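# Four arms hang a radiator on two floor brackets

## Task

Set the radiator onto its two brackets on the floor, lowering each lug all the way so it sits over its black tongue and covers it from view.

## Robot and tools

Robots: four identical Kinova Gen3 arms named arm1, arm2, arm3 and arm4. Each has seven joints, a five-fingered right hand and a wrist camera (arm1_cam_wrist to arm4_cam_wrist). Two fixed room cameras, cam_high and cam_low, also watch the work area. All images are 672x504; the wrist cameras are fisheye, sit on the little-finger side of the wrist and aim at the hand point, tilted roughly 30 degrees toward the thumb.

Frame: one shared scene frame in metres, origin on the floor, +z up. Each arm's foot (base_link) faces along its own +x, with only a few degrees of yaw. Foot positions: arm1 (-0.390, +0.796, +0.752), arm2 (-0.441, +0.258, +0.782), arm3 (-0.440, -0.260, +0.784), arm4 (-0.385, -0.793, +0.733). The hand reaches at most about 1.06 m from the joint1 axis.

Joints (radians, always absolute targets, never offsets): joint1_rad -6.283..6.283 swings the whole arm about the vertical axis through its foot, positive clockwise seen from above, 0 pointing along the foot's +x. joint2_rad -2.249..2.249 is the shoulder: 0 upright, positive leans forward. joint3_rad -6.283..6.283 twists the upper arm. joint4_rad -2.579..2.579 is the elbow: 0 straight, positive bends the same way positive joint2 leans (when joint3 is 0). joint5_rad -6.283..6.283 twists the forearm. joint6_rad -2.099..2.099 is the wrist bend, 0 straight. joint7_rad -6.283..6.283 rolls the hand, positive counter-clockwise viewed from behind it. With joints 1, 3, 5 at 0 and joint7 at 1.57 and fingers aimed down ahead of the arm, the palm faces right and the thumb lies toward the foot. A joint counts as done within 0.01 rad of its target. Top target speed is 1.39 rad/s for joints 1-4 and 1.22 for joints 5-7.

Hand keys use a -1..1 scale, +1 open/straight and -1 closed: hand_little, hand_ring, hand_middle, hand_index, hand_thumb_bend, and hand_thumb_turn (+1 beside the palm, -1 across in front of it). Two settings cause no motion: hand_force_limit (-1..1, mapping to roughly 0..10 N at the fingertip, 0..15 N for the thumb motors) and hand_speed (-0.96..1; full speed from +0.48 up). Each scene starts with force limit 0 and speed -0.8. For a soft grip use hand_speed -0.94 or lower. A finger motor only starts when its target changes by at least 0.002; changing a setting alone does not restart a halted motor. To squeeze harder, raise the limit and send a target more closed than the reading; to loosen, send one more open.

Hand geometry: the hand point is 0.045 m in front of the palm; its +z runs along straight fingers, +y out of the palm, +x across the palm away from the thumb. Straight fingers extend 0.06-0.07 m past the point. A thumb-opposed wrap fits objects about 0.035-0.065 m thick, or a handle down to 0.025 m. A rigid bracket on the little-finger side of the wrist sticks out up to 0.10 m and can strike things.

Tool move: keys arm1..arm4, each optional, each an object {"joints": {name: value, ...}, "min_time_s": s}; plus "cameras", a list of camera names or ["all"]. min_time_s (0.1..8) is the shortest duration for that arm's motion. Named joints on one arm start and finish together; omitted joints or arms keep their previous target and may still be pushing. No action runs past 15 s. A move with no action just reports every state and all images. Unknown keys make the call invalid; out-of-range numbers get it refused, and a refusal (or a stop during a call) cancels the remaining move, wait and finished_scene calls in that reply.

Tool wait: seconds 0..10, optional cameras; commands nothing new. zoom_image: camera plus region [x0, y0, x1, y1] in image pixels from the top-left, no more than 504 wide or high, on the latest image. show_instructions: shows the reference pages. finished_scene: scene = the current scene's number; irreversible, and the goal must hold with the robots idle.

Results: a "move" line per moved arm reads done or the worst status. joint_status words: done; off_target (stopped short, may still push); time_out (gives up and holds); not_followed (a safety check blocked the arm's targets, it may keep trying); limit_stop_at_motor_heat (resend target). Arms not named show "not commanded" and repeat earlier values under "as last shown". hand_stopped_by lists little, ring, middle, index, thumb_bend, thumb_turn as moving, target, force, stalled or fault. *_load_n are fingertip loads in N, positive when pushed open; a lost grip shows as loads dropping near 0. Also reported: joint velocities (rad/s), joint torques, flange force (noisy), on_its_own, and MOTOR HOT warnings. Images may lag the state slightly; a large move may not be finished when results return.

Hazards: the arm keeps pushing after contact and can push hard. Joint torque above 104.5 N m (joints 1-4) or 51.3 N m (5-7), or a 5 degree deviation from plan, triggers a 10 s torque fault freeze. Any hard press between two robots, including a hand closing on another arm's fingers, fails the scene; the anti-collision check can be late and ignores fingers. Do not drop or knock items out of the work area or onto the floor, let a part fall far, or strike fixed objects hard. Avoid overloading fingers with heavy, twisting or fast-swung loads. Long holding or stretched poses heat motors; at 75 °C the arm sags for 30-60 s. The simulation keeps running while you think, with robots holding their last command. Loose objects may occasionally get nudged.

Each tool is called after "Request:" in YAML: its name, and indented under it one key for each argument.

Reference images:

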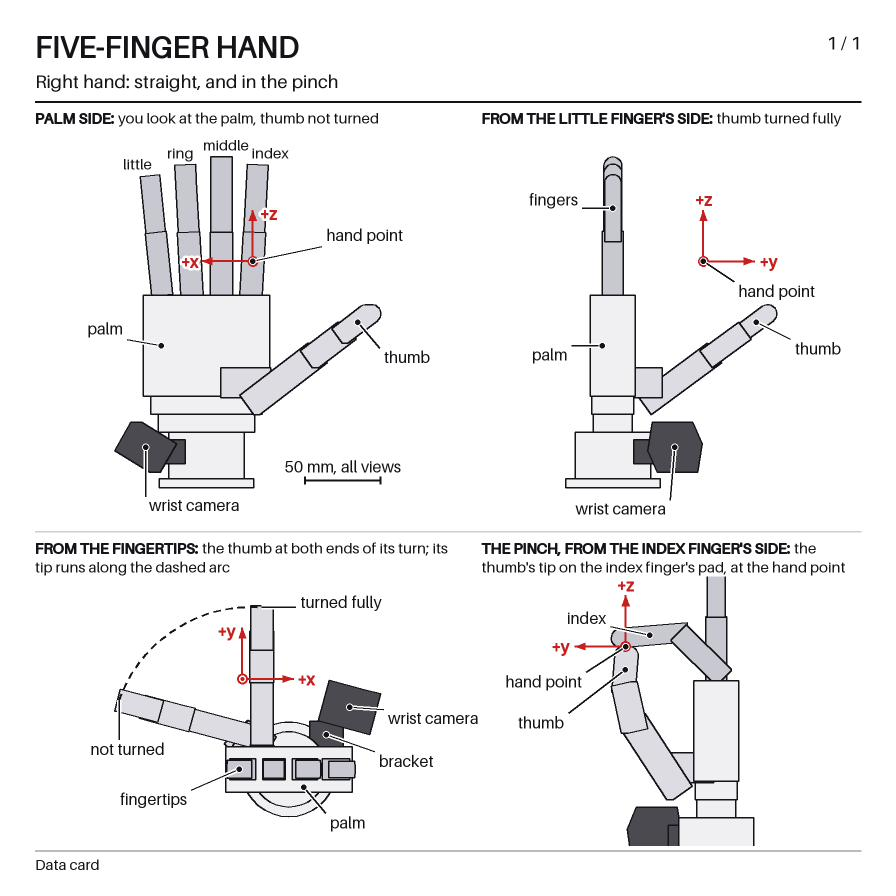

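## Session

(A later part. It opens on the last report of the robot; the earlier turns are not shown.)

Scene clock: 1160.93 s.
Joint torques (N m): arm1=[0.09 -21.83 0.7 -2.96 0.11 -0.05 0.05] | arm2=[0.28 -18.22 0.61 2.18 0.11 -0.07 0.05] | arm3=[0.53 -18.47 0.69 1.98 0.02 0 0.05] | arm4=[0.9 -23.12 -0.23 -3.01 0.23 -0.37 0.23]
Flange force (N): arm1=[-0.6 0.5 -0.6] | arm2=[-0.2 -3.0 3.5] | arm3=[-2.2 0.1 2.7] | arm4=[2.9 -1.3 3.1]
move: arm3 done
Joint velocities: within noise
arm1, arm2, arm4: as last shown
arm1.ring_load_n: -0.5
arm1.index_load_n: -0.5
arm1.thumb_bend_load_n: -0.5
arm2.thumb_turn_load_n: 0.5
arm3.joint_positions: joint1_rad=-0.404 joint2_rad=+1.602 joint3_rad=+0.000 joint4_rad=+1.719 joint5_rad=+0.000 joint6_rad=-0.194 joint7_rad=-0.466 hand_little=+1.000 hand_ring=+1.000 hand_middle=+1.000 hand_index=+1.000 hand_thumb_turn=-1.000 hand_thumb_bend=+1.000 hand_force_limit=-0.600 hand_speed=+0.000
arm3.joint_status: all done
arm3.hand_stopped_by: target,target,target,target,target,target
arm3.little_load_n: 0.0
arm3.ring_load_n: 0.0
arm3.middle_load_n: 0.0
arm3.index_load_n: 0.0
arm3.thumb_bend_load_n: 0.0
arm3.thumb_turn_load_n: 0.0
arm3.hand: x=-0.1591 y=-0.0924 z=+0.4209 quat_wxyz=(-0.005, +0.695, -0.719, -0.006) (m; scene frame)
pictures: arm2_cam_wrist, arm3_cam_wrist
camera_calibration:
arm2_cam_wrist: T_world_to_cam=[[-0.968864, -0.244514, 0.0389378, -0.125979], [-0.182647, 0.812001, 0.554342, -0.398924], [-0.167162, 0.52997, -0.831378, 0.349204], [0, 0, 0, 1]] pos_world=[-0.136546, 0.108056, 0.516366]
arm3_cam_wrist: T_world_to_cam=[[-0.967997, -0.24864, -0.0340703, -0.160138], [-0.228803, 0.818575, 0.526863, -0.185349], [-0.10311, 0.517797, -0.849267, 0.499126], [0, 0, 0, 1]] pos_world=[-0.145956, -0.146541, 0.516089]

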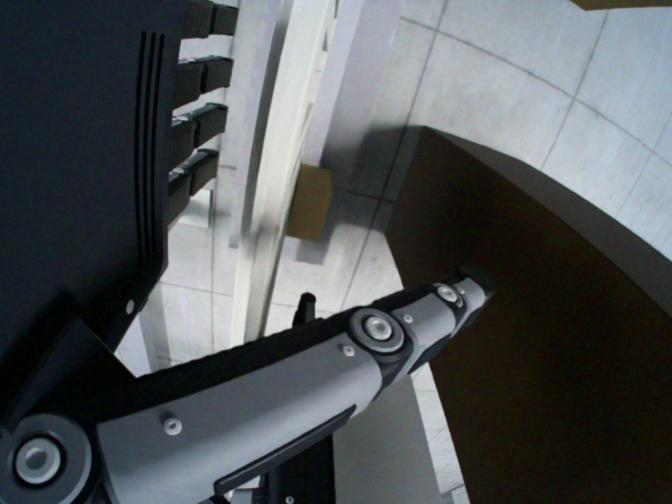

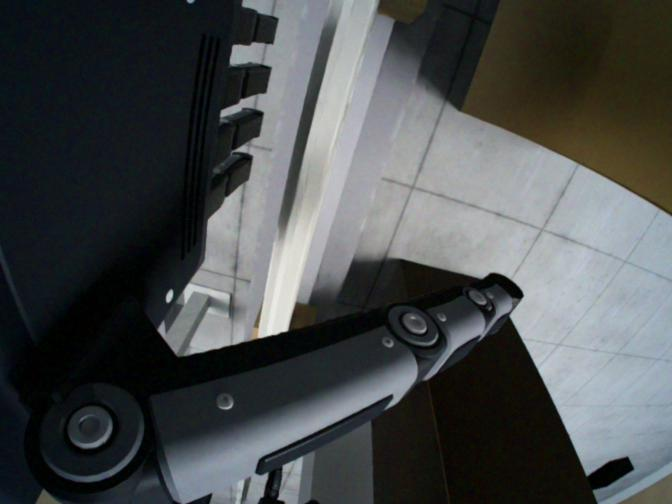

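Request:
move:
  arm1: {"joints":{"joint1_rad":1.1694,"joint2_rad":1.7037,"joint4_rad":1.0321,"joint6_rad":0.4058,"joint7_rad":-2.0722},"min_time_s":3}
  arm2: {"joints":{"joint1_rad":0.2122,"joint2_rad":1.6965,"joint4_rad":1.5819,"joint6_rad":-0.1398,"joint7_rad":0.2483},"min_time_s":3}
  arm3: {"joints":{"joint1_rad":-0.4042,"joint2_rad":1.6975,"joint4_rad":1.6148,"joint6_rad":-0.1847,"joint7_rad":-0.4657},"min_time_s":3}
  arm4: {"joints":{"joint1_rad":-1.1992,"joint2_rad":1.6469,"joint4_rad":1.1181,"joint6_rad":0.3766,"joint7_rad":1.8964},"min_time_s":3}
  cameras: ["all"]

Scene clock: 1170.83 s.
Joint torques (N m): arm1=[0.11 -21.77 0.65 -3.01 0.13 -0.05 0.05] | arm2=[0.26 -18.1 0.58 2.08 0.12 -0.06 0.06] | arm3=[0.6 -18.4 0.7 1.9 -0.01 -0.04 0.1] | arm4=[0.89 -23.08 -0.3 -3.05 0.23 -0.39 0.18]
Flange force (N): arm1=[-0.7 0.6 -0.5] | arm2=[-0.2 -2.9 3.6] | arm3=[-2.4 0.1 2.9] | arm4=[3.0 -1.2 3.2]
move: arm1 done; arm2 done; arm3 done; arm4 done
Joint velocities: within noise
arm1.joint_positions: joint1_rad=+1.169 joint2_rad=+1.704 joint3_rad=+0.000 joint4_rad=+1.032 joint5_rad=+0.000 joint6_rad=+0.406 joint7_rad=-2.072 hand_little=+1.000 hand_ring=+1.000 hand_middle=+1.000 hand_index=+1.000 hand_thumb_turn=-1.000 hand_thumb_bend=+1.000 hand_force_limit=-0.600 hand_speed=+0.000
arm1.joint_status: all done
arm1.hand_stopped_by: target,target,target,target,target,target
arm1.little_load_n: 0.0
arm1.ring_load_n: 0.0
arm1.middle_load_n: 0.0
arm1.index_load_n: 0.0
arm1.thumb_bend_load_n: 0.0
arm1.thumb_turn_load_n: 0.0
arm1.hand: x=-0.1083 y=+0.2652 z=+0.3745 quat_wxyz=(-0.004, -0.719, -0.695, +0.002) (m; scene frame)
arm2.joint_positions: joint1_rad=+0.212 joint2_rad=+1.697 joint3_rad=+0.000 joint4_rad=+1.582 joint5_rad=+0.000 joint6_rad=-0.140 joint7_rad=+0.248 hand_little=+1.000 hand_ring=+1.000 hand_middle=+1.000 hand_index=+1.000 hand_thumb_turn=-1.000 hand_thumb_bend=+1.000 hand_force_limit=-0.600 hand_speed=+0.000
arm2.joint_status: all done
arm2.hand_stopped_by: target,target,target,target,target,target
arm2.little_load_n: 0.0
arm2.ring_load_n: 0.0
arm2.middle_load_n: 0.0
arm2.index_load_n: 0.0
arm2.thumb_bend_load_n: 0.0
arm2.thumb_turn_load_n: 0.0
arm2.hand: x=-0.1475 y=+0.1647 z=+0.3791 quat_wxyz=(-0.002, +0.695, -0.719, -0.001) (m; scene frame)
arm3.joint_positions: joint1_rad=-0.404 joint2_rad=+1.697 joint3_rad=+0.000 joint4_rad=+1.615 joint5_rad=+0.000 joint6_rad=-0.185 joint7_rad=-0.466 hand_little=+1.000 hand_ring=+1.000 hand_middle=+1.000 hand_index=+1.000 hand_thumb_turn=-1.000 hand_thumb_bend=+1.000 hand_force_limit=-0.600 hand_speed=+0.000
arm3.joint_status: all done
arm3.hand_stopped_by: target,target,target,target,target,target
arm3.little_load_n: 0.0
arm3.ring_load_n: 0.0
arm3.middle_load_n: 0.0
arm3.index_load_n: 0.0
arm3.thumb_bend_load_n: 0.0
arm3.thumb_turn_load_n: 0.0
arm3.hand: x=-0.1600 y=-0.0921 z=+0.3805 quat_wxyz=(-0.005, +0.695, -0.719, -0.006) (m; scene frame)
arm4.joint_positions: joint1_rad=-1.199 joint2_rad=+1.647 joint3_rad=+0.000 joint4_rad=+1.118 joint5_rad=+0.000 joint6_rad=+0.377 joint7_rad=+1.896 hand_little=+1.000 hand_ring=+1.000 hand_middle=+1.000 hand_index=+1.000 hand_thumb_turn=-1.000 hand_thumb_bend=+1.000 hand_force_limit=-0.600 hand_speed=+0.000
arm4.joint_status: all done
arm4.hand_stopped_by: target,target,target,target,target,target
arm4.little_load_n: -0.5
arm4.ring_load_n: 0.0
arm4.middle_load_n: 0.0
arm4.index_load_n: 0.0
arm4.thumb_bend_load_n: 0.0
arm4.thumb_turn_load_n: 0.0
arm4.hand: x=-0.1130 y=-0.3317 z=+0.3749 quat_wxyz=(+0.000, +0.719, +0.695, +0.003) (m; scene frame)
pictures: arm1_cam_wrist, arm2_cam_wrist, arm3_cam_wrist, arm4_cam_wrist, cam_high, cam_low
camera_calibration:
arm1_cam_wrist: T_world_to_cam=[[0.974796, 0.2225, 0.0163273, 0.041898], [0.181648, -0.834046, 0.520933, 0.0446445], [0.129525, -0.504838, -0.853441, 0.579664], [0, 0, 0, 1]] pos_world=[-0.124033, 0.32055, 0.470769]
arm2_cam_wrist: T_world_to_cam=[[-0.968864, -0.244514, 0.0389378, -0.12472], [-0.182647, 0.812001, 0.554342, -0.376845], [-0.167162, 0.52997, -0.831378, 0.31539], [0, 0, 0, 1]] pos_world=[-0.136946, 0.108356, 0.475966]
arm3_cam_wrist: T_world_to_cam=[[-0.968019, -0.248561, -0.034019, -0.162349], [-0.22871, 0.818598, 0.526867, -0.164471], [-0.103111, 0.517797, -0.849267, 0.464704], [0, 0, 0, 1]] pos_world=[-0.146857, -0.146341, 0.475789]
arm4_cam_wrist: T_world_to_cam=[[0.972859, 0.228555, 0.0361669, 0.167462], [0.17696, -0.835549, 0.520138, -0.457144], [0.149099, -0.499621, -0.853316, 0.285059], [0, 0, 0, 1]] pos_world=[-0.124523, -0.277819, 0.474966]

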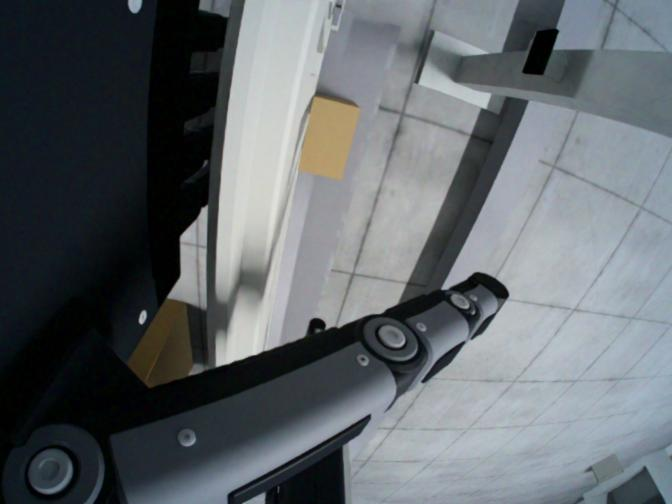

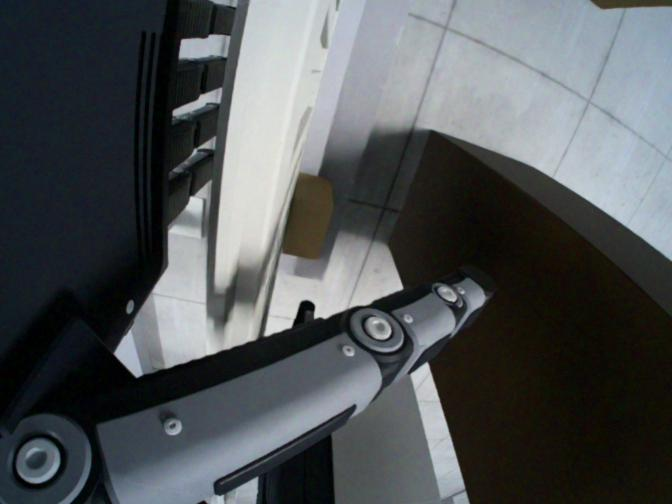

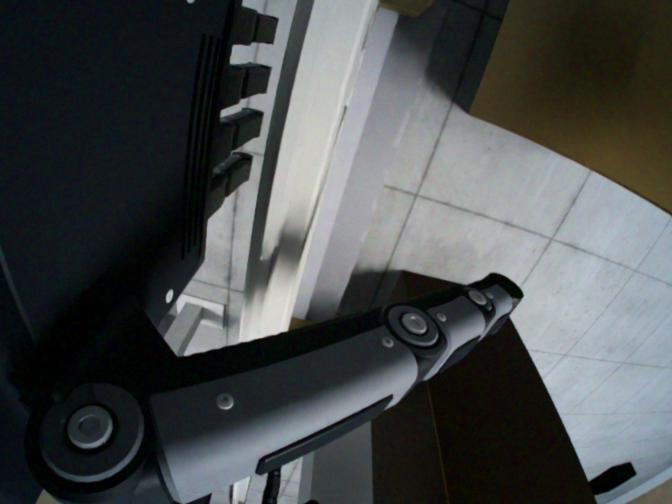

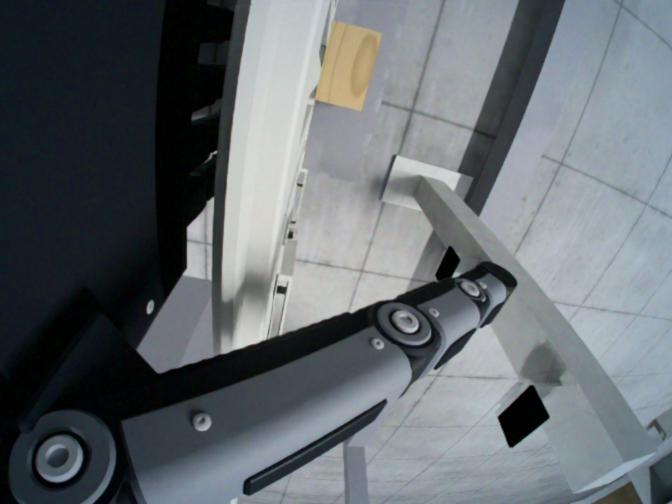

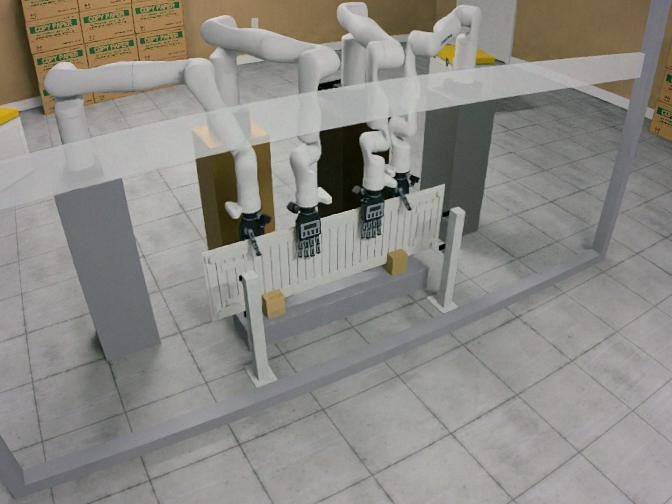

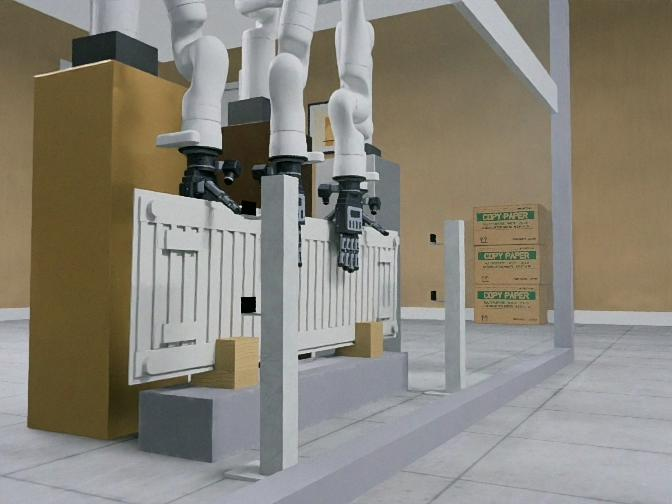

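Request:
move:
  arm1: {"joints":{"joint1_rad":1.1589,"joint2_rad":1.7066,"joint4_rad":1.0196,"joint6_rad":0.4154,"joint7_rad":-2.0827},"min_time_s":1.5}
  arm2: {"joints":{"joint1_rad":0.219,"joint2_rad":1.6996,"joint4_rad":1.6056,"joint6_rad":-0.1665,"joint7_rad":0.2551},"min_time_s":1.5}
  arm3: {"joints":{"joint1_rad":-0.4113,"joint2_rad":1.6999,"joint4_rad":1.63,"joint6_rad":-0.2024,"joint7_rad":-0.4728},"min_time_s":1.5}
  arm4: {"joints":{"joint1_rad":-1.1888,"joint2_rad":1.6492,"joint4_rad":1.1074,"joint6_rad":0.3849,"joint7_rad":1.9068},"min_time_s":1.5}
  cameras: ["arm1_cam_wrist","arm2_cam_wrist","arm3_cam_wrist","arm4_cam_wrist"]

Scene clock: 1187.90 s.
Joint torques (N m): arm1=[0.12 -21.86 0.67 -3.09 0.1 -0.04 0.05] | arm2=[0.29 -17.88 0.56 2.29 0.11 -0.07 0.05] | arm3=[0.51 -18.17 0.69 2.09 -0.01 -0.04 0.03] | arm4=[0.87 -23.21 -0.29 -3.14 0.2 -0.41 0.21]
Flange force (N): arm1=[-0.6 0.6 -0.5] | arm2=[-0.3 -2.8 3.6] | arm3=[-2.2 -0.1 2.8] | arm4=[3.0 -1.2 3.3]
move: arm1 done; arm2 done; arm3 done; arm4 done
Joint velocities: within noise
arm1.joint_positions: joint1_rad=+1.159 joint2_rad=+1.707 joint3_rad=+0.000 joint4_rad=+1.020 joint5_rad=+0.000 joint6_rad=+0.415 joint7_rad=-2.083 hand_little=+1.000 hand_ring=+1.000 hand_middle=+1.000 hand_index=+1.000 hand_thumb_turn=-1.000 hand_thumb_bend=+1.000 hand_force_limit=-0.600 hand_speed=+0.000
arm1.joint_status: all done
arm1.hand_stopped_by: target,target,target,target,target,target
arm1.little_load_n: 0.0
arm1.ring_load_n: 0.0
arm1.middle_load_n: 0.0
arm1.index_load_n: 0.0
arm1.thumb_bend_load_n: 0.0
arm1.thumb_turn_load_n: 0.0
arm1.hand: x=-0.1019 y=+0.2652 z=+0.3746 quat_wxyz=(-0.004, -0.719, -0.695, +0.002) (m; scene frame)
arm2.joint_positions: joint1_rad=+0.219 joint2_rad=+1.700 joint3_rad=+0.000 joint4_rad=+1.606 joint5_rad=+0.000 joint6_rad=-0.167 joint7_rad=+0.255 hand_little=+1.000 hand_ring=+1.000 hand_middle=+1.000 hand_index=+1.000 hand_thumb_turn=-1.000 hand_thumb_bend=+1.000 hand_force_limit=-0.600 hand_speed=+0.000
arm2.joint_status: all done
arm2.hand_stopped_by: target,target,target,target,target,target
arm2.little_load_n: 0.0
arm2.ring_load_n: 0.0
arm2.middle_load_n: 0.0
arm2.index_load_n: 0.0
arm2.thumb_bend_load_n: 0.0
arm2.thumb_turn_load_n: 0.0
arm2.hand: x=-0.1565 y=+0.1647 z=+0.3791 quat_wxyz=(-0.002, +0.695, -0.719, -0.002) (m; scene frame)
arm3.joint_positions: joint1_rad=-0.411 joint2_rad=+1.700 joint3_rad=+0.000 joint4_rad=+1.630 joint5_rad=+0.000 joint6_rad=-0.202 joint7_rad=-0.473 hand_little=+1.000 hand_ring=+1.000 hand_middle=+1.000 hand_index=+1.000 hand_thumb_turn=-1.000 hand_thumb_bend=+1.000 hand_force_limit=-0.600 hand_speed=+0.000
arm3.joint_status: all done
arm3.hand_stopped_by: target,target,target,target,target,target
arm3.little_load_n: 0.0
arm3.ring_load_n: 0.0
arm3.middle_load_n: 0.0
arm3.index_load_n: 0.0
arm3.thumb_bend_load_n: 0.0
arm3.thumb_turn_load_n: 0.0
arm3.hand: x=-0.1660 y=-0.0921 z=+0.3806 quat_wxyz=(-0.005, +0.695, -0.719, -0.006) (m; scene frame)
arm4.joint_positions: joint1_rad=-1.189 joint2_rad=+1.649 joint3_rad=+0.000 joint4_rad=+1.107 joint5_rad=+0.000 joint6_rad=+0.385 joint7_rad=+1.907 hand_little=+1.000 hand_ring=+1.000 hand_middle=+1.000 hand_index=+1.000 hand_thumb_turn=-1.000 hand_thumb_bend=+1.000 hand_force_limit=-0.600 hand_speed=+0.000
arm4.joint_status: all done
arm4.hand_stopped_by: target,target,target,target,target,target
arm4.little_load_n: 0.0
arm4.ring_load_n: 0.0
arm4.middle_load_n: 0.0
arm4.index_load_n: 0.0
arm4.thumb_bend_load_n: 0.0
arm4.thumb_turn_load_n: 0.0
arm4.hand: x=-0.1070 y=-0.3317 z=+0.3749 quat_wxyz=(+0.000, +0.719, +0.695, +0.003) (m; scene frame)
pictures: arm1_cam_wrist, arm2_cam_wrist, arm3_cam_wrist, arm4_cam_wrist
camera_calibration:
arm1_cam_wrist: T_world_to_cam=[[0.974786, 0.222539, 0.0163902, 0.0356158], [0.181637, -0.833994, 0.521019, 0.0434235], [0.129617, -0.504905, -0.853387, 0.578842], [0, 0, 0, 1]] pos_world=[-0.117633, 0.32055, 0.470768]
arm2_cam_wrist: T_world_to_cam=[[-0.968863, -0.244517, 0.0389357, -0.133439], [-0.182651, 0.812, 0.554342, -0.37849], [-0.167162, 0.52997, -0.831378, 0.313886], [0, 0, 0, 1]] pos_world=[-0.145946, 0.108356, 0.475966]
arm3_cam_wrist: T_world_to_cam=[[-0.968022, -0.248545, -0.0340378, -0.168121], [-0.228697, 0.818557, 0.526936, -0.165962], [-0.103106, 0.51787, -0.849223, 0.464024], [0, 0, 0, 1]] pos_world=[-0.152856, -0.14624, 0.475789]
arm4_cam_wrist: T_world_to_cam=[[0.972875, 0.228472, 0.0362682, 0.161552], [0.176871, -0.835686, 0.519948, -0.458217], [0.149102, -0.49943, -0.853428, 0.284355], [0, 0, 0, 1]] pos_world=[-0.118523, -0.27782, 0.475066]

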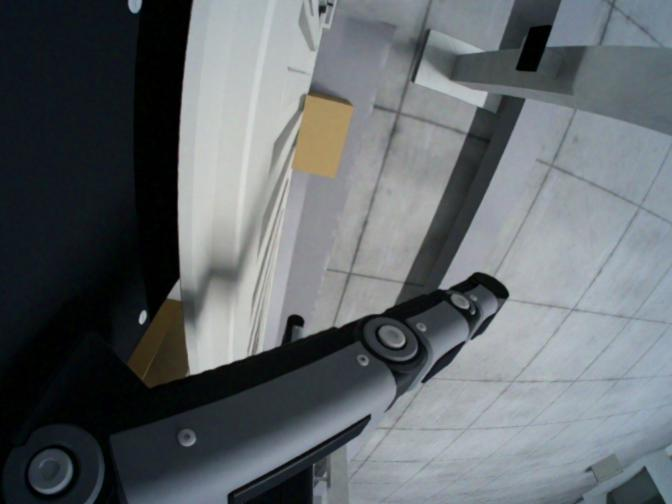

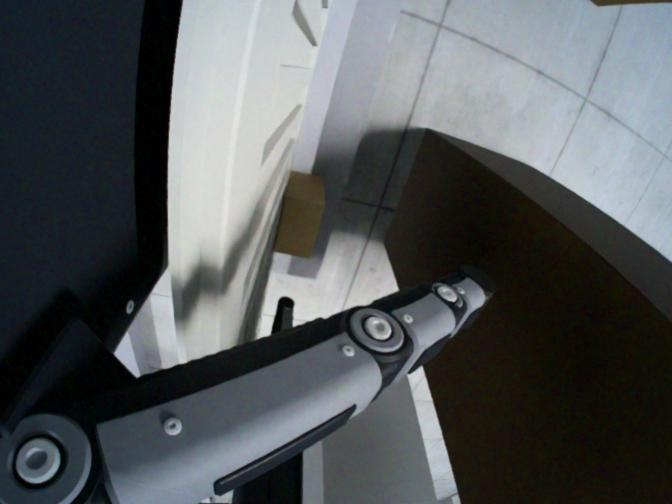

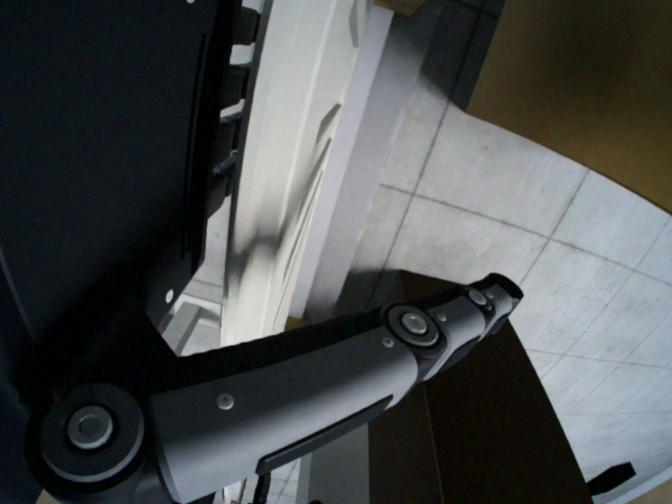

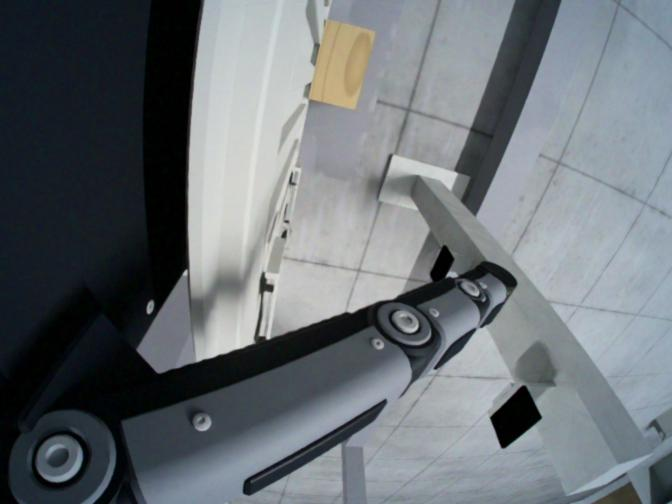

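Request:
move:
  arm1: {"joints":{"joint1_rad":1.1557,"joint2_rad":1.7075,"joint4_rad":1.0158,"joint6_rad":0.4184,"joint7_rad":-2.0859},"min_time_s":1}
  arm2: {"joints":{"joint1_rad":0.2205,"joint2_rad":1.7003,"joint4_rad":1.6109,"joint6_rad":-0.1724,"joint7_rad":0.2566},"min_time_s":1}
  arm3: {"joints":{"joint1_rad":-0.4137,"joint2_rad":1.7007,"joint4_rad":1.6351,"joint6_rad":-0.2083,"joint7_rad":-0.4752},"min_time_s":1}
  arm4: {"joints":{"joint1_rad":-1.1853,"joint2_rad":1.65,"joint4_rad":1.1038,"joint6_rad":0.3877,"joint7_rad":1.9103},"min_time_s":1}
  cameras: ["cam_low","arm2_cam_wrist"]

Scene clock: 1214.00 s.
Joint torques (N m): arm1=[0.17 -21.88 0.67 -3.12 0.11 -0.04 0.06] | arm2=[0.3 -17.86 0.6 2.36 0.11 -0.06 0.04] | arm3=[0.56 -18.16 0.68 2.12 0.01 -0.02 0.05] | arm4=[0.92 -23.16 -0.26 -3.13 0.23 -0.39 0.16]
Flange force (N): arm1=[-0.6 0.7 -0.5] | arm2=[-0.3 -2.8 3.7] | arm3=[-2.3 0.1 2.8] | arm4=[3.1 -1.1 3.3]
move: arm1 done; arm2 done; arm3 done; arm4 done
Joint velocities: within noise
arm1.joint_positions: joint1_rad=+1.156 joint2_rad=+1.708 joint3_rad=+0.000 joint4_rad=+1.016 joint5_rad=+0.000 joint6_rad=+0.418 joint7_rad=-2.086 hand_little=+1.000 hand_ring=+1.000 hand_middle=+1.000 hand_index=+1.000 hand_thumb_turn=-1.000 hand_thumb_bend=+1.000 hand_force_limit=-0.600 hand_speed=+0.000
arm1.joint_status: all done
arm1.hand_stopped_by: target,target,target,target,target,target
arm1.little_load_n: 0.0
arm1.ring_load_n: 0.0
arm1.middle_load_n: 0.0
arm1.index_load_n: 0.0
arm1.thumb_bend_load_n: 0.0
arm1.thumb_turn_load_n: -0.5
arm1.hand: x=-0.1000 y=+0.2653 z=+0.3745 quat_wxyz=(-0.004, -0.719, -0.695, +0.002) (m; scene frame)
arm2.joint_positions: joint1_rad=+0.221 joint2_rad=+1.700 joint3_rad=+0.000 joint4_rad=+1.611 joint5_rad=+0.000 joint6_rad=-0.172 joint7_rad=+0.257 hand_little=+1.000 hand_ring=+1.000 hand_middle=+1.000 hand_index=+1.000 hand_thumb_turn=-1.000 hand_thumb_bend=+1.000 hand_force_limit=-0.600 hand_speed=+0.000
arm2.joint_status: all done
arm2.hand_stopped_by: target,target,target,target,target,target
arm2.little_load_n: 0.0
arm2.ring_load_n: 0.0
arm2.middle_load_n: 0.5
arm2.index_load_n: 0.0
arm2.thumb_bend_load_n: 0.0
arm2.thumb_turn_load_n: 0.0
arm2.hand: x=-0.1586 y=+0.1648 z=+0.3791 quat_wxyz=(-0.001, +0.695, -0.719, -0.002) (m; scene frame)
arm3.joint_positions: joint1_rad=-0.414 joint2_rad=+1.701 joint3_rad=+0.000 joint4_rad=+1.635 joint5_rad=+0.000 joint6_rad=-0.208 joint7_rad=-0.475 hand_little=+1.000 hand_ring=+1.000 hand_middle=+1.000 hand_index=+1.000 hand_thumb_turn=-1.000 hand_thumb_bend=+1.000 hand_force_limit=-0.600 hand_speed=+0.000
arm3.joint_status: all done
arm3.hand_stopped_by: target,target,target,target,target,target
arm3.little_load_n: 0.0
arm3.ring_load_n: 0.0
arm3.middle_load_n: 0.0
arm3.index_load_n: 0.0
arm3.thumb_bend_load_n: 0.0
arm3.thumb_turn_load_n: 0.0
arm3.hand: x=-0.1680 y=-0.0920 z=+0.3807 quat_wxyz=(-0.005, +0.695, -0.719, -0.006) (m; scene frame)
arm4.joint_positions: joint1_rad=-1.185 joint2_rad=+1.650 joint3_rad=+0.000 joint4_rad=+1.104 joint5_rad=+0.000 joint6_rad=+0.388 joint7_rad=+1.910 hand_little=+1.000 hand_ring=+1.000 hand_middle=+1.000 hand_index=+1.000 hand_thumb_turn=-1.000 hand_thumb_bend=+1.000 hand_force_limit=-0.600 hand_speed=+0.000
arm4.joint_status: all done
arm4.hand_stopped_by: target,target,target,target,target,target
arm4.little_load_n: 0.0
arm4.ring_load_n: 0.0
arm4.middle_load_n: 0.5
arm4.index_load_n: 0.0
arm4.thumb_bend_load_n: 0.0
arm4.thumb_turn_load_n: 0.0
arm4.hand: x=-0.1050 y=-0.3318 z=+0.3749 quat_wxyz=(+0.000, +0.719, +0.695, +0.003) (m; scene frame)
pictures: arm2_cam_wrist, cam_low
camera_calibration:
arm2_cam_wrist: T_world_to_cam=[[-0.968886, -0.244399, 0.0391058, -0.13557], [-0.182437, 0.811965, 0.554463, -0.378895], [-0.167263, 0.530077, -0.831289, 0.313466], [0, 0, 0, 1]] pos_world=[-0.148046, 0.108356, 0.475966]

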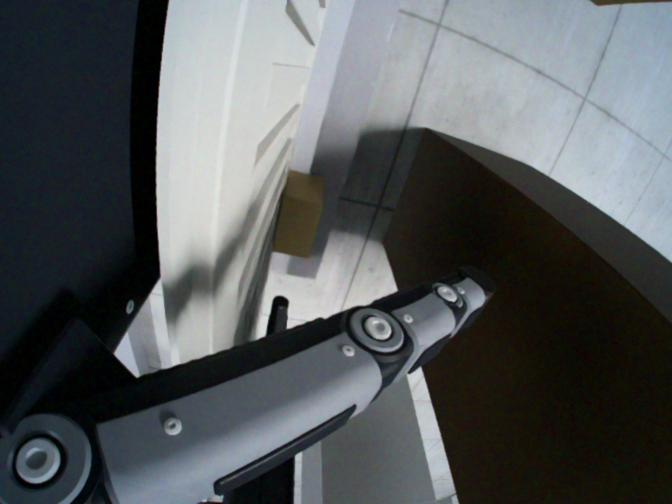

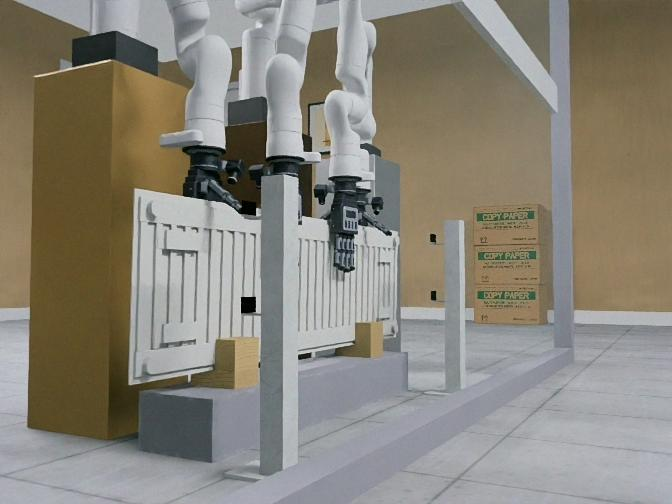

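Request:
move:
  arm1: {"joints":{"joint1_rad":1.1533,"joint2_rad":1.7082,"joint4_rad":1.0129,"joint6_rad":0.4206,"joint7_rad":-2.0883},"min_time_s":1}
  arm2: {"joints":{"joint1_rad":0.2216,"joint2_rad":1.7008,"joint4_rad":1.6148,"joint6_rad":-0.1769,"joint7_rad":0.2577},"min_time_s":1}
  arm3: {"joints":{"joint1_rad":-0.4155,"joint2_rad":1.7013,"joint4_rad":1.6389,"joint6_rad":-0.2127,"joint7_rad":-0.477},"min_time_s":1}
  arm4: {"joints":{"joint1_rad":-1.1827,"joint2_rad":1.6506,"joint4_rad":1.1011,"joint6_rad":0.3898,"joint7_rad":1.9129},"min_time_s":1}

Request:
move:
  arm1: {"joints":{"joint1_rad":1.1517,"joint2_rad":1.7086,"joint4_rad":1.011,"joint6_rad":0.4221,"joint7_rad":-2.0899},"min_time_s":1}
  arm2: {"joints":{"joint1_rad":0.2224,"joint2_rad":1.7011,"joint4_rad":1.6175,"joint6_rad":-0.1798,"joint7_rad":0.2585},"min_time_s":1}
  arm3: {"joints":{"joint1_rad":-0.4167,"joint2_rad":1.7017,"joint4_rad":1.6414,"joint6_rad":-0.2157,"joint7_rad":-0.4782},"min_time_s":1}
  arm4: {"joints":{"joint1_rad":-1.1809,"joint2_rad":1.651,"joint4_rad":1.0993,"joint6_rad":0.3912,"joint7_rad":1.9147},"min_time_s":1}

Scene clock: 1223.10 s.
Joint torques (N m): arm1=[0.1 -21.87 0.67 -3.11 0.12 -0.05 0.03] | arm2=[0.26 -17.79 0.63 2.42 0.12 -0.07 0.04] | arm3=[0.55 -18.14 0.77 2.12 0.03 -0.03 0.1] | arm4=[0.92 -23.26 -0.26 -3.13 0.25 -0.39 0.17]
Flange force (N): arm1=[-0.7 0.6 -0.5] | arm2=[-0.2 -2.9 3.7] | arm3=[-2.4 0.2 2.8] | arm4=[3.2 -1.1 3.5]
move: arm1 done; arm2 done; arm3 done; arm4 done
Joint velocities: within noise
arm1.joint_positions: joint1_rad=+1.153 joint2_rad=+1.708 joint3_rad=+0.000 joint4_rad=+1.013 joint5_rad=+0.000 joint6_rad=+0.421 joint7_rad=-2.088 hand_little=+1.000 hand_ring=+1.000 hand_middle=+1.000 hand_index=+1.000 hand_thumb_turn=-1.000 hand_thumb_bend=+1.000 hand_force_limit=-0.600 hand_speed=+0.000
arm1.joint_status: all done
arm1.hand_stopped_by: target,target,target,target,target,target
arm1.little_load_n: 0.0
arm1.ring_load_n: 0.0
arm1.middle_load_n: 0.0
arm1.index_load_n: 0.0
arm1.thumb_bend_load_n: -0.5
arm1.thumb_turn_load_n: 0.0
arm1.hand: x=-0.0985 y=+0.2653 z=+0.3746 quat_wxyz=(-0.004, -0.719, -0.695, +0.002) (m; scene frame)
arm2.joint_positions: joint1_rad=+0.222 joint2_rad=+1.701 joint3_rad=+0.000 joint4_rad=+1.615 joint5_rad=+0.000 joint6_rad=-0.177 joint7_rad=+0.258 hand_little=+1.000 hand_ring=+1.000 hand_middle=+1.000 hand_index=+1.000 hand_thumb_turn=-1.000 hand_thumb_bend=+1.000 hand_force_limit=-0.600 hand_speed=+0.000
arm2.joint_status: all done
arm2.hand_stopped_by: target,target,target,target,target,target
arm2.little_load_n: 0.0
arm2.ring_load_n: 0.0
arm2.middle_load_n: 0.0
arm2.index_load_n: 0.0
arm2.thumb_bend_load_n: 0.0
arm2.thumb_turn_load_n: 0.0
arm2.hand: x=-0.1600 y=+0.1648 z=+0.3792 quat_wxyz=(-0.002, +0.695, -0.719, -0.002) (m; scene frame)
arm3.joint_positions: joint1_rad=-0.415 joint2_rad=+1.701 joint3_rad=+0.000 joint4_rad=+1.639 joint5_rad=+0.000 joint6_rad=-0.213 joint7_rad=-0.477 hand_little=+1.000 hand_ring=+1.000 hand_middle=+1.000 hand_index=+1.000 hand_thumb_turn=-1.000 hand_thumb_bend=+1.000 hand_force_limit=-0.600 hand_speed=+0.000
arm3.joint_status: all done
arm3.hand_stopped_by: target,target,target,target,target,target
arm3.little_load_n: 0.0
arm3.ring_load_n: 0.0
arm3.middle_load_n: 0.0
arm3.index_load_n: -0.5
arm3.thumb_bend_load_n: 0.0
arm3.thumb_turn_load_n: 0.0
arm3.hand: x=-0.1695 y=-0.0920 z=+0.3807 quat_wxyz=(-0.005, +0.695, -0.719, -0.006) (m; scene frame)
arm4.joint_positions: joint1_rad=-1.183 joint2_rad=+1.651 joint3_rad=+0.000 joint4_rad=+1.101 joint5_rad=+0.000 joint6_rad=+0.390 joint7_rad=+1.913 hand_little=+1.000 hand_ring=+1.000 hand_middle=+1.000 hand_index=+1.000 hand_thumb_turn=-1.000 hand_thumb_bend=+1.000 hand_force_limit=-0.600 hand_speed=+0.000
arm4.joint_status: all done
arm4.hand_stopped_by: target,target,target,target,target,target
arm4.little_load_n: 0.0
arm4.ring_load_n: 0.0
arm4.middle_load_n: 0.0
arm4.index_load_n: 0.0
arm4.thumb_bend_load_n: 0.0
arm4.thumb_turn_load_n: 0.0
arm4.hand: x=-0.1035 y=-0.3317 z=+0.3749 quat_wxyz=(+0.000, +0.719, +0.695, +0.003) (m; scene frame)
pictures: none

Scene clock: 1224.40 s.
Joint torques (N m): arm1=[0.18 -21.91 0.69 -3.15 0.1 -0.06 0.03] | arm2=[0.25 -17.78 0.57 2.42 0.1 -0.07 0.04] | arm3=[0.57 -18.11 0.65 2.15 -0.01 0.01 0.09] | arm4=[0.89 -23.2 -0.31 -3.2 0.26 -0.4 0.14]
Flange force (N): arm1=[-0.6 0.7 -0.5] | arm2=[-0.1 -2.8 3.7] | arm3=[-2.3 0.3 2.8] | arm4=[2.9 -1.1 3.2]
move: arm1 done; arm2 done; arm3 done; arm4 done
Joint velocities: within noise
arm1.joint_positions: joint1_rad=+1.152 joint2_rad=+1.709 joint3_rad=+0.000 joint4_rad=+1.011 joint5_rad=+0.000 joint6_rad=+0.422 joint7_rad=-2.090 hand_little=+1.000 hand_ring=+1.000 hand_middle=+1.000 hand_index=+1.000 hand_thumb_turn=-1.000 hand_thumb_bend=+1.000 hand_force_limit=-0.600 hand_speed=+0.000
arm1.joint_status: all done
arm1.hand_stopped_by: target,target,target,target,target,target
arm1.little_load_n: 0.0
arm1.ring_load_n: 0.0
arm1.middle_load_n: 0.0
arm1.index_load_n: 0.0
arm1.thumb_bend_load_n: 0.0
arm1.thumb_turn_load_n: 0.0
arm1.hand: x=-0.0975 y=+0.2653 z=+0.3746 quat_wxyz=(-0.004, -0.719, -0.695, +0.002) (m; scene frame)
arm2.joint_positions: joint1_rad=+0.222 joint2_rad=+1.701 joint3_rad=+0.000 joint4_rad=+1.617 joint5_rad=+0.000 joint6_rad=-0.180 joint7_rad=+0.258 hand_little=+1.000 hand_ring=+1.000 hand_middle=+1.000 hand_index=+1.000 hand_thumb_turn=-1.000 hand_thumb_bend=+1.000 hand_force_limit=-0.600 hand_speed=+0.000
arm2.joint_status: all done
arm2.hand_stopped_by: target,target,target,target,target,target
arm2.little_load_n: 0.0
arm2.ring_load_n: 0.0
arm2.middle_load_n: 0.0
arm2.index_load_n: 0.0
arm2.thumb_bend_load_n: 0.0
arm2.thumb_turn_load_n: 0.0
arm2.hand: x=-0.1611 y=+0.1648 z=+0.3792 quat_wxyz=(-0.001, +0.695, -0.719, -0.002) (m; scene frame)
arm3.joint_positions: joint1_rad=-0.417 joint2_rad=+1.702 joint3_rad=+0.000 joint4_rad=+1.641 joint5_rad=+0.000 joint6_rad=-0.216 joint7_rad=-0.478 hand_little=+1.000 hand_ring=+1.000 hand_middle=+1.000 hand_index=+1.000 hand_thumb_turn=-1.000 hand_thumb_bend=+1.000 hand_force_limit=-0.600 hand_speed=+0.000
arm3.joint_status: all done
arm3.hand_stopped_by: target,target,target,target,target,target
arm3.little_load_n: 0.0
arm3.ring_load_n: 0.0
arm3.middle_load_n: 0.0
arm3.index_load_n: 0.0
arm3.thumb_bend_load_n: 0.0
arm3.thumb_turn_load_n: 0.0
arm3.hand: x=-0.1704 y=-0.0920 z=+0.3807 quat_wxyz=(-0.005, +0.695, -0.719, -0.006) (m; scene frame)
arm4.joint_positions: joint1_rad=-1.181 joint2_rad=+1.651 joint3_rad=+0.000 joint4_rad=+1.099 joint5_rad=+0.000 joint6_rad=+0.391 joint7_rad=+1.915 hand_little=+1.000 hand_ring=+1.000 hand_middle=+1.000 hand_index=+1.000 hand_thumb_turn=-1.000 hand_thumb_bend=+1.000 hand_force_limit=-0.600 hand_speed=+0.000
arm4.joint_status: all done
arm4.hand_stopped_by: target,target,target,target,target,target
arm4.little_load_n: 0.0
arm4.ring_load_n: 0.0
arm4.middle_load_n: 0.0
arm4.index_load_n: 0.0
arm4.thumb_bend_load_n: 0.0
arm4.thumb_turn_load_n: 0.0
arm4.hand: x=-0.1025 y=-0.3318 z=+0.3749 quat_wxyz=(+0.000, +0.719, +0.695, +0.003) (m; scene frame)
pictures: none

Request:
move:
  arm1: {"joints":{"joint1_rad":1.15,"joint2_rad":1.709,"joint4_rad":1.0091,"joint6_rad":0.4236,"joint7_rad":-2.0916},"min_time_s":1}
  arm2: {"joints":{"joint1_rad":0.2232,"joint2_rad":1.7015,"joint4_rad":1.6201,"joint6_rad":-0.1828,"joint7_rad":0.2593},"min_time_s":1}
  arm3: {"joints":{"joint1_rad":-0.4178,"joint2_rad":1.7021,"joint4_rad":1.644,"joint6_rad":-0.2186,"joint7_rad":-0.4793},"min_time_s":1}
  arm4: {"joints":{"joint1_rad":-1.1792,"joint2_rad":1.6514,"joint4_rad":1.0976,"joint6_rad":0.3926,"joint7_rad":1.9164},"min_time_s":1}

Request:
move:
  arm1: {"joints":{"joint1_rad":1.1484,"joint2_rad":1.7095,"joint4_rad":1.0072,"joint6_rad":0.4251,"joint7_rad":-2.0932},"min_time_s":1}
  arm2: {"joints":{"joint1_rad":0.2239,"joint2_rad":1.7018,"joint4_rad":1.6227,"joint6_rad":-0.1858,"joint7_rad":0.26},"min_time_s":1}
  arm3: {"joints":{"joint1_rad":-0.419,"joint2_rad":1.7025,"joint4_rad":1.6465,"joint6_rad":-0.2216,"joint7_rad":-0.4805},"min_time_s":1}
  arm4: {"joints":{"joint1_rad":-1.1775,"joint2_rad":1.6518,"joint4_rad":1.0958,"joint6_rad":0.394,"joint7_rad":1.9181},"min_time_s":1}
  cameras: ["cam_high"]

Scene clock: 1238.03 s.
Joint torques (N m): arm1=[0.17 -21.91 0.71 -3.16 0.11 -0.07 0.04] | arm2=[0.27 -17.76 0.57 2.45 0.1 -0.06 0.06] | arm3=[0.55 -18.08 0.68 2.15 -0.02 -0.02 0.06] | arm4=[0.95 -23.17 -0.27 -3.18 0.24 -0.4 0.2]
Flange force (N): arm1=[-0.7 0.7 -0.5] | arm2=[-0.2 -2.8 3.7] | arm3=[-2.2 0.2 2.7] | arm4=[3.1 -1.3 3.1]
move: arm1 done; arm2 done; arm3 done; arm4 done
Joint velocities: within noise
arm1.joint_positions: joint1_rad=+1.150 joint2_rad=+1.709 joint3_rad=+0.000 joint4_rad=+1.009 joint5_rad=+0.000 joint6_rad=+0.424 joint7_rad=-2.092 hand_little=+1.000 hand_ring=+1.000 hand_middle=+1.000 hand_index=+1.000 hand_thumb_turn=-1.000 hand_thumb_bend=+1.000 hand_force_limit=-0.600 hand_speed=+0.000
arm1.joint_status: all done
arm1.hand_stopped_by: target,target,target,target,target,target
arm1.little_load_n: 0.0
arm1.ring_load_n: 0.0
arm1.middle_load_n: 0.0
arm1.index_load_n: 0.0
arm1.thumb_bend_load_n: 0.0
arm1.thumb_turn_load_n: 0.0
arm1.hand: x=-0.0965 y=+0.2653 z=+0.3746 quat_wxyz=(-0.004, -0.719, -0.695, +0.002) (m; scene frame)
arm2.joint_positions: joint1_rad=+0.223 joint2_rad=+1.702 joint3_rad=+0.000 joint4_rad=+1.620 joint5_rad=+0.000 joint6_rad=-0.183 joint7_rad=+0.259 hand_little=+1.000 hand_ring=+1.000 hand_middle=+1.000 hand_index=+1.000 hand_thumb_turn=-1.000 hand_thumb_bend=+1.000 hand_force_limit=-0.600 hand_speed=+0.000
arm2.joint_status: all done
arm2.hand_stopped_by: target,target,target,target,target,target
arm2.little_load_n: 0.0
arm2.ring_load_n: 0.0
arm2.middle_load_n: 0.0
arm2.index_load_n: 0.0
arm2.thumb_bend_load_n: 0.0
arm2.thumb_turn_load_n: 0.0
arm2.hand: x=-0.1621 y=+0.1648 z=+0.3792 quat_wxyz=(-0.001, +0.695, -0.719, -0.002) (m; scene frame)
arm3.joint_positions: joint1_rad=-0.418 joint2_rad=+1.702 joint3_rad=+0.000 joint4_rad=+1.644 joint5_rad=+0.000 joint6_rad=-0.219 joint7_rad=-0.479 hand_little=+1.000 hand_ring=+1.000 hand_middle=+1.000 hand_index=+1.000 hand_thumb_turn=-1.000 hand_thumb_bend=+1.000 hand_force_limit=-0.600 hand_speed=+0.000
arm3.joint_status: all done
arm3.hand_stopped_by: target,target,target,target,target,target
arm3.little_load_n: 0.0
arm3.ring_load_n: 0.0
arm3.middle_load_n: 0.0
arm3.index_load_n: 0.0
arm3.thumb_bend_load_n: 0.0
arm3.thumb_turn_load_n: 0.0
arm3.hand: x=-0.1715 y=-0.0921 z=+0.3808 quat_wxyz=(-0.005, +0.695, -0.719, -0.006) (m; scene frame)
arm4.joint_positions: joint1_rad=-1.179 joint2_rad=+1.651 joint3_rad=+0.000 joint4_rad=+1.098 joint5_rad=+0.000 joint6_rad=+0.393 joint7_rad=+1.916 hand_little=+1.000 hand_ring=+1.000 hand_middle=+1.000 hand_index=+1.000 hand_thumb_turn=-1.000 hand_thumb_bend=+1.000 hand_force_limit=-0.600 hand_speed=+0.000
arm4.joint_status: all done
arm4.hand_stopped_by: target,target,target,target,target,target
arm4.little_load_n: 0.0
arm4.ring_load_n: 0.0
arm4.middle_load_n: 0.0
arm4.index_load_n: 0.0
arm4.thumb_bend_load_n: -0.5
arm4.thumb_turn_load_n: 0.0
arm4.hand: x=-0.1015 y=-0.3319 z=+0.3749 quat_wxyz=(+0.000, +0.719, +0.695, +0.003) (m; scene frame)
pictures: none

Scene clock: 1239.33 s.
Joint torques (N m): arm1=[0.14 -21.92 0.69 -3.16 0.14 -0.06 0.02] | arm2=[0.29 -17.76 0.56 2.49 0.1 -0.07 0.05] | arm3=[0.53 -18.04 0.68 2.17 -0.01 -0.03 0.08] | arm4=[0.87 -23.16 -0.29 -3.25 0.25 -0.4 0.2]
Flange force (N): arm1=[-0.7 0.6 -0.5] | arm2=[-0.2 -2.9 3.8] | arm3=[-2.2 0.2 2.7] | arm4=[2.8 -1.2 2.9]
move: arm1 done; arm2 done; arm3 done; arm4 done
Joint velocities: within noise
arm1.joint_positions: joint1_rad=+1.148 joint2_rad=+1.710 joint3_rad=+0.000 joint4_rad=+1.007 joint5_rad=+0.000 joint6_rad=+0.425 joint7_rad=-2.093 hand_little=+1.000 hand_ring=+1.000 hand_middle=+1.000 hand_index=+1.000 hand_thumb_turn=-1.000 hand_thumb_bend=+1.000 hand_force_limit=-0.600 hand_speed=+0.000
arm1.joint_status: all done
arm1.hand_stopped_by: target,target,target,target,target,target
arm1.little_load_n: 0.0
arm1.ring_load_n: 0.0
arm1.middle_load_n: 0.0
arm1.index_load_n: 0.0
arm1.thumb_bend_load_n: 0.0
arm1.thumb_turn_load_n: 0.0
arm1.hand: x=-0.0955 y=+0.2654 z=+0.3746 quat_wxyz=(-0.004, -0.719, -0.695, +0.002) (m; scene frame)
arm2.joint_positions: joint1_rad=+0.224 joint2_rad=+1.702 joint3_rad=+0.000 joint4_rad=+1.623 joint5_rad=+0.000 joint6_rad=-0.186 joint7_rad=+0.260 hand_little=+1.000 hand_ring=+1.000 hand_middle=+1.000 hand_index=+1.000 hand_thumb_turn=-1.000 hand_thumb_bend=+1.000 hand_force_limit=-0.600 hand_speed=+0.000
arm2.joint_status: all done
arm2.hand_stopped_by: target,target,target,target,target,target
arm2.little_load_n: 0.0
arm2.ring_load_n: 0.0
arm2.middle_load_n: 0.0
arm2.index_load_n: 0.0
arm2.thumb_bend_load_n: -0.5
arm2.thumb_turn_load_n: 0.0
arm2.hand: x=-0.1630 y=+0.1648 z=+0.3793 quat_wxyz=(-0.002, +0.695, -0.719, -0.002) (m; scene frame)
arm3.joint_positions: joint1_rad=-0.419 joint2_rad=+1.702 joint3_rad=+0.000 joint4_rad=+1.647 joint5_rad=+0.000 joint6_rad=-0.222 joint7_rad=-0.480 hand_little=+1.000 hand_ring=+1.000 hand_middle=+1.000 hand_index=+1.000 hand_thumb_turn=-1.000 hand_thumb_bend=+1.000 hand_force_limit=-0.600 hand_speed=+0.000
arm3.joint_status: all done
arm3.hand_stopped_by: target,target,target,target,target,target
arm3.little_load_n: 0.0
arm3.ring_load_n: 0.0
arm3.middle_load_n: 0.0
arm3.index_load_n: 0.0
arm3.thumb_bend_load_n: -0.5
arm3.thumb_turn_load_n: 0.0
arm3.hand: x=-0.1724 y=-0.0920 z=+0.3808 quat_wxyz=(-0.005, +0.695, -0.719, -0.006) (m; scene frame)
arm4.joint_positions: joint1_rad=-1.177 joint2_rad=+1.652 joint3_rad=+0.000 joint4_rad=+1.096 joint5_rad=+0.000 joint6_rad=+0.394 joint7_rad=+1.918 hand_little=+1.000 hand_ring=+1.000 hand_middle=+1.000 hand_index=+1.000 hand_thumb_turn=-1.000 hand_thumb_bend=+1.000 hand_force_limit=-0.600 hand_speed=+0.000
arm4.joint_status: all done
arm4.hand_stopped_by: target,target,target,target,target,target
arm4.little_load_n: 0.0
arm4.ring_load_n: 0.0
arm4.middle_load_n: 0.0
arm4.index_load_n: 0.0
arm4.thumb_bend_load_n: 0.0
arm4.thumb_turn_load_n: 0.0
arm4.hand: x=-0.1005 y=-0.3319 z=+0.3749 quat_wxyz=(+0.000, +0.719, +0.695, +0.003) (m; scene frame)
pictures: cam_high

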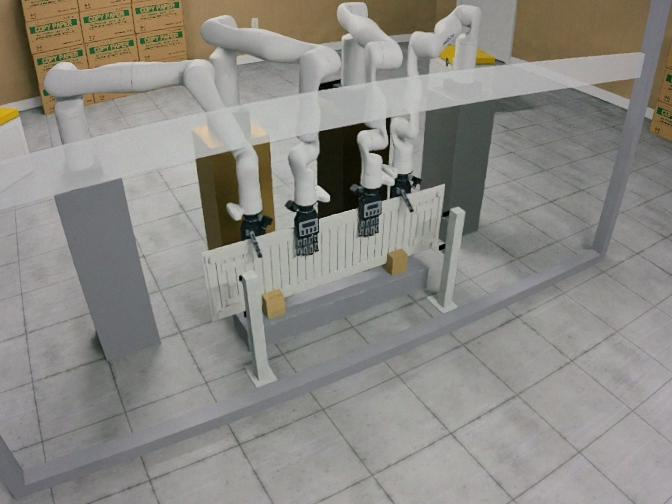

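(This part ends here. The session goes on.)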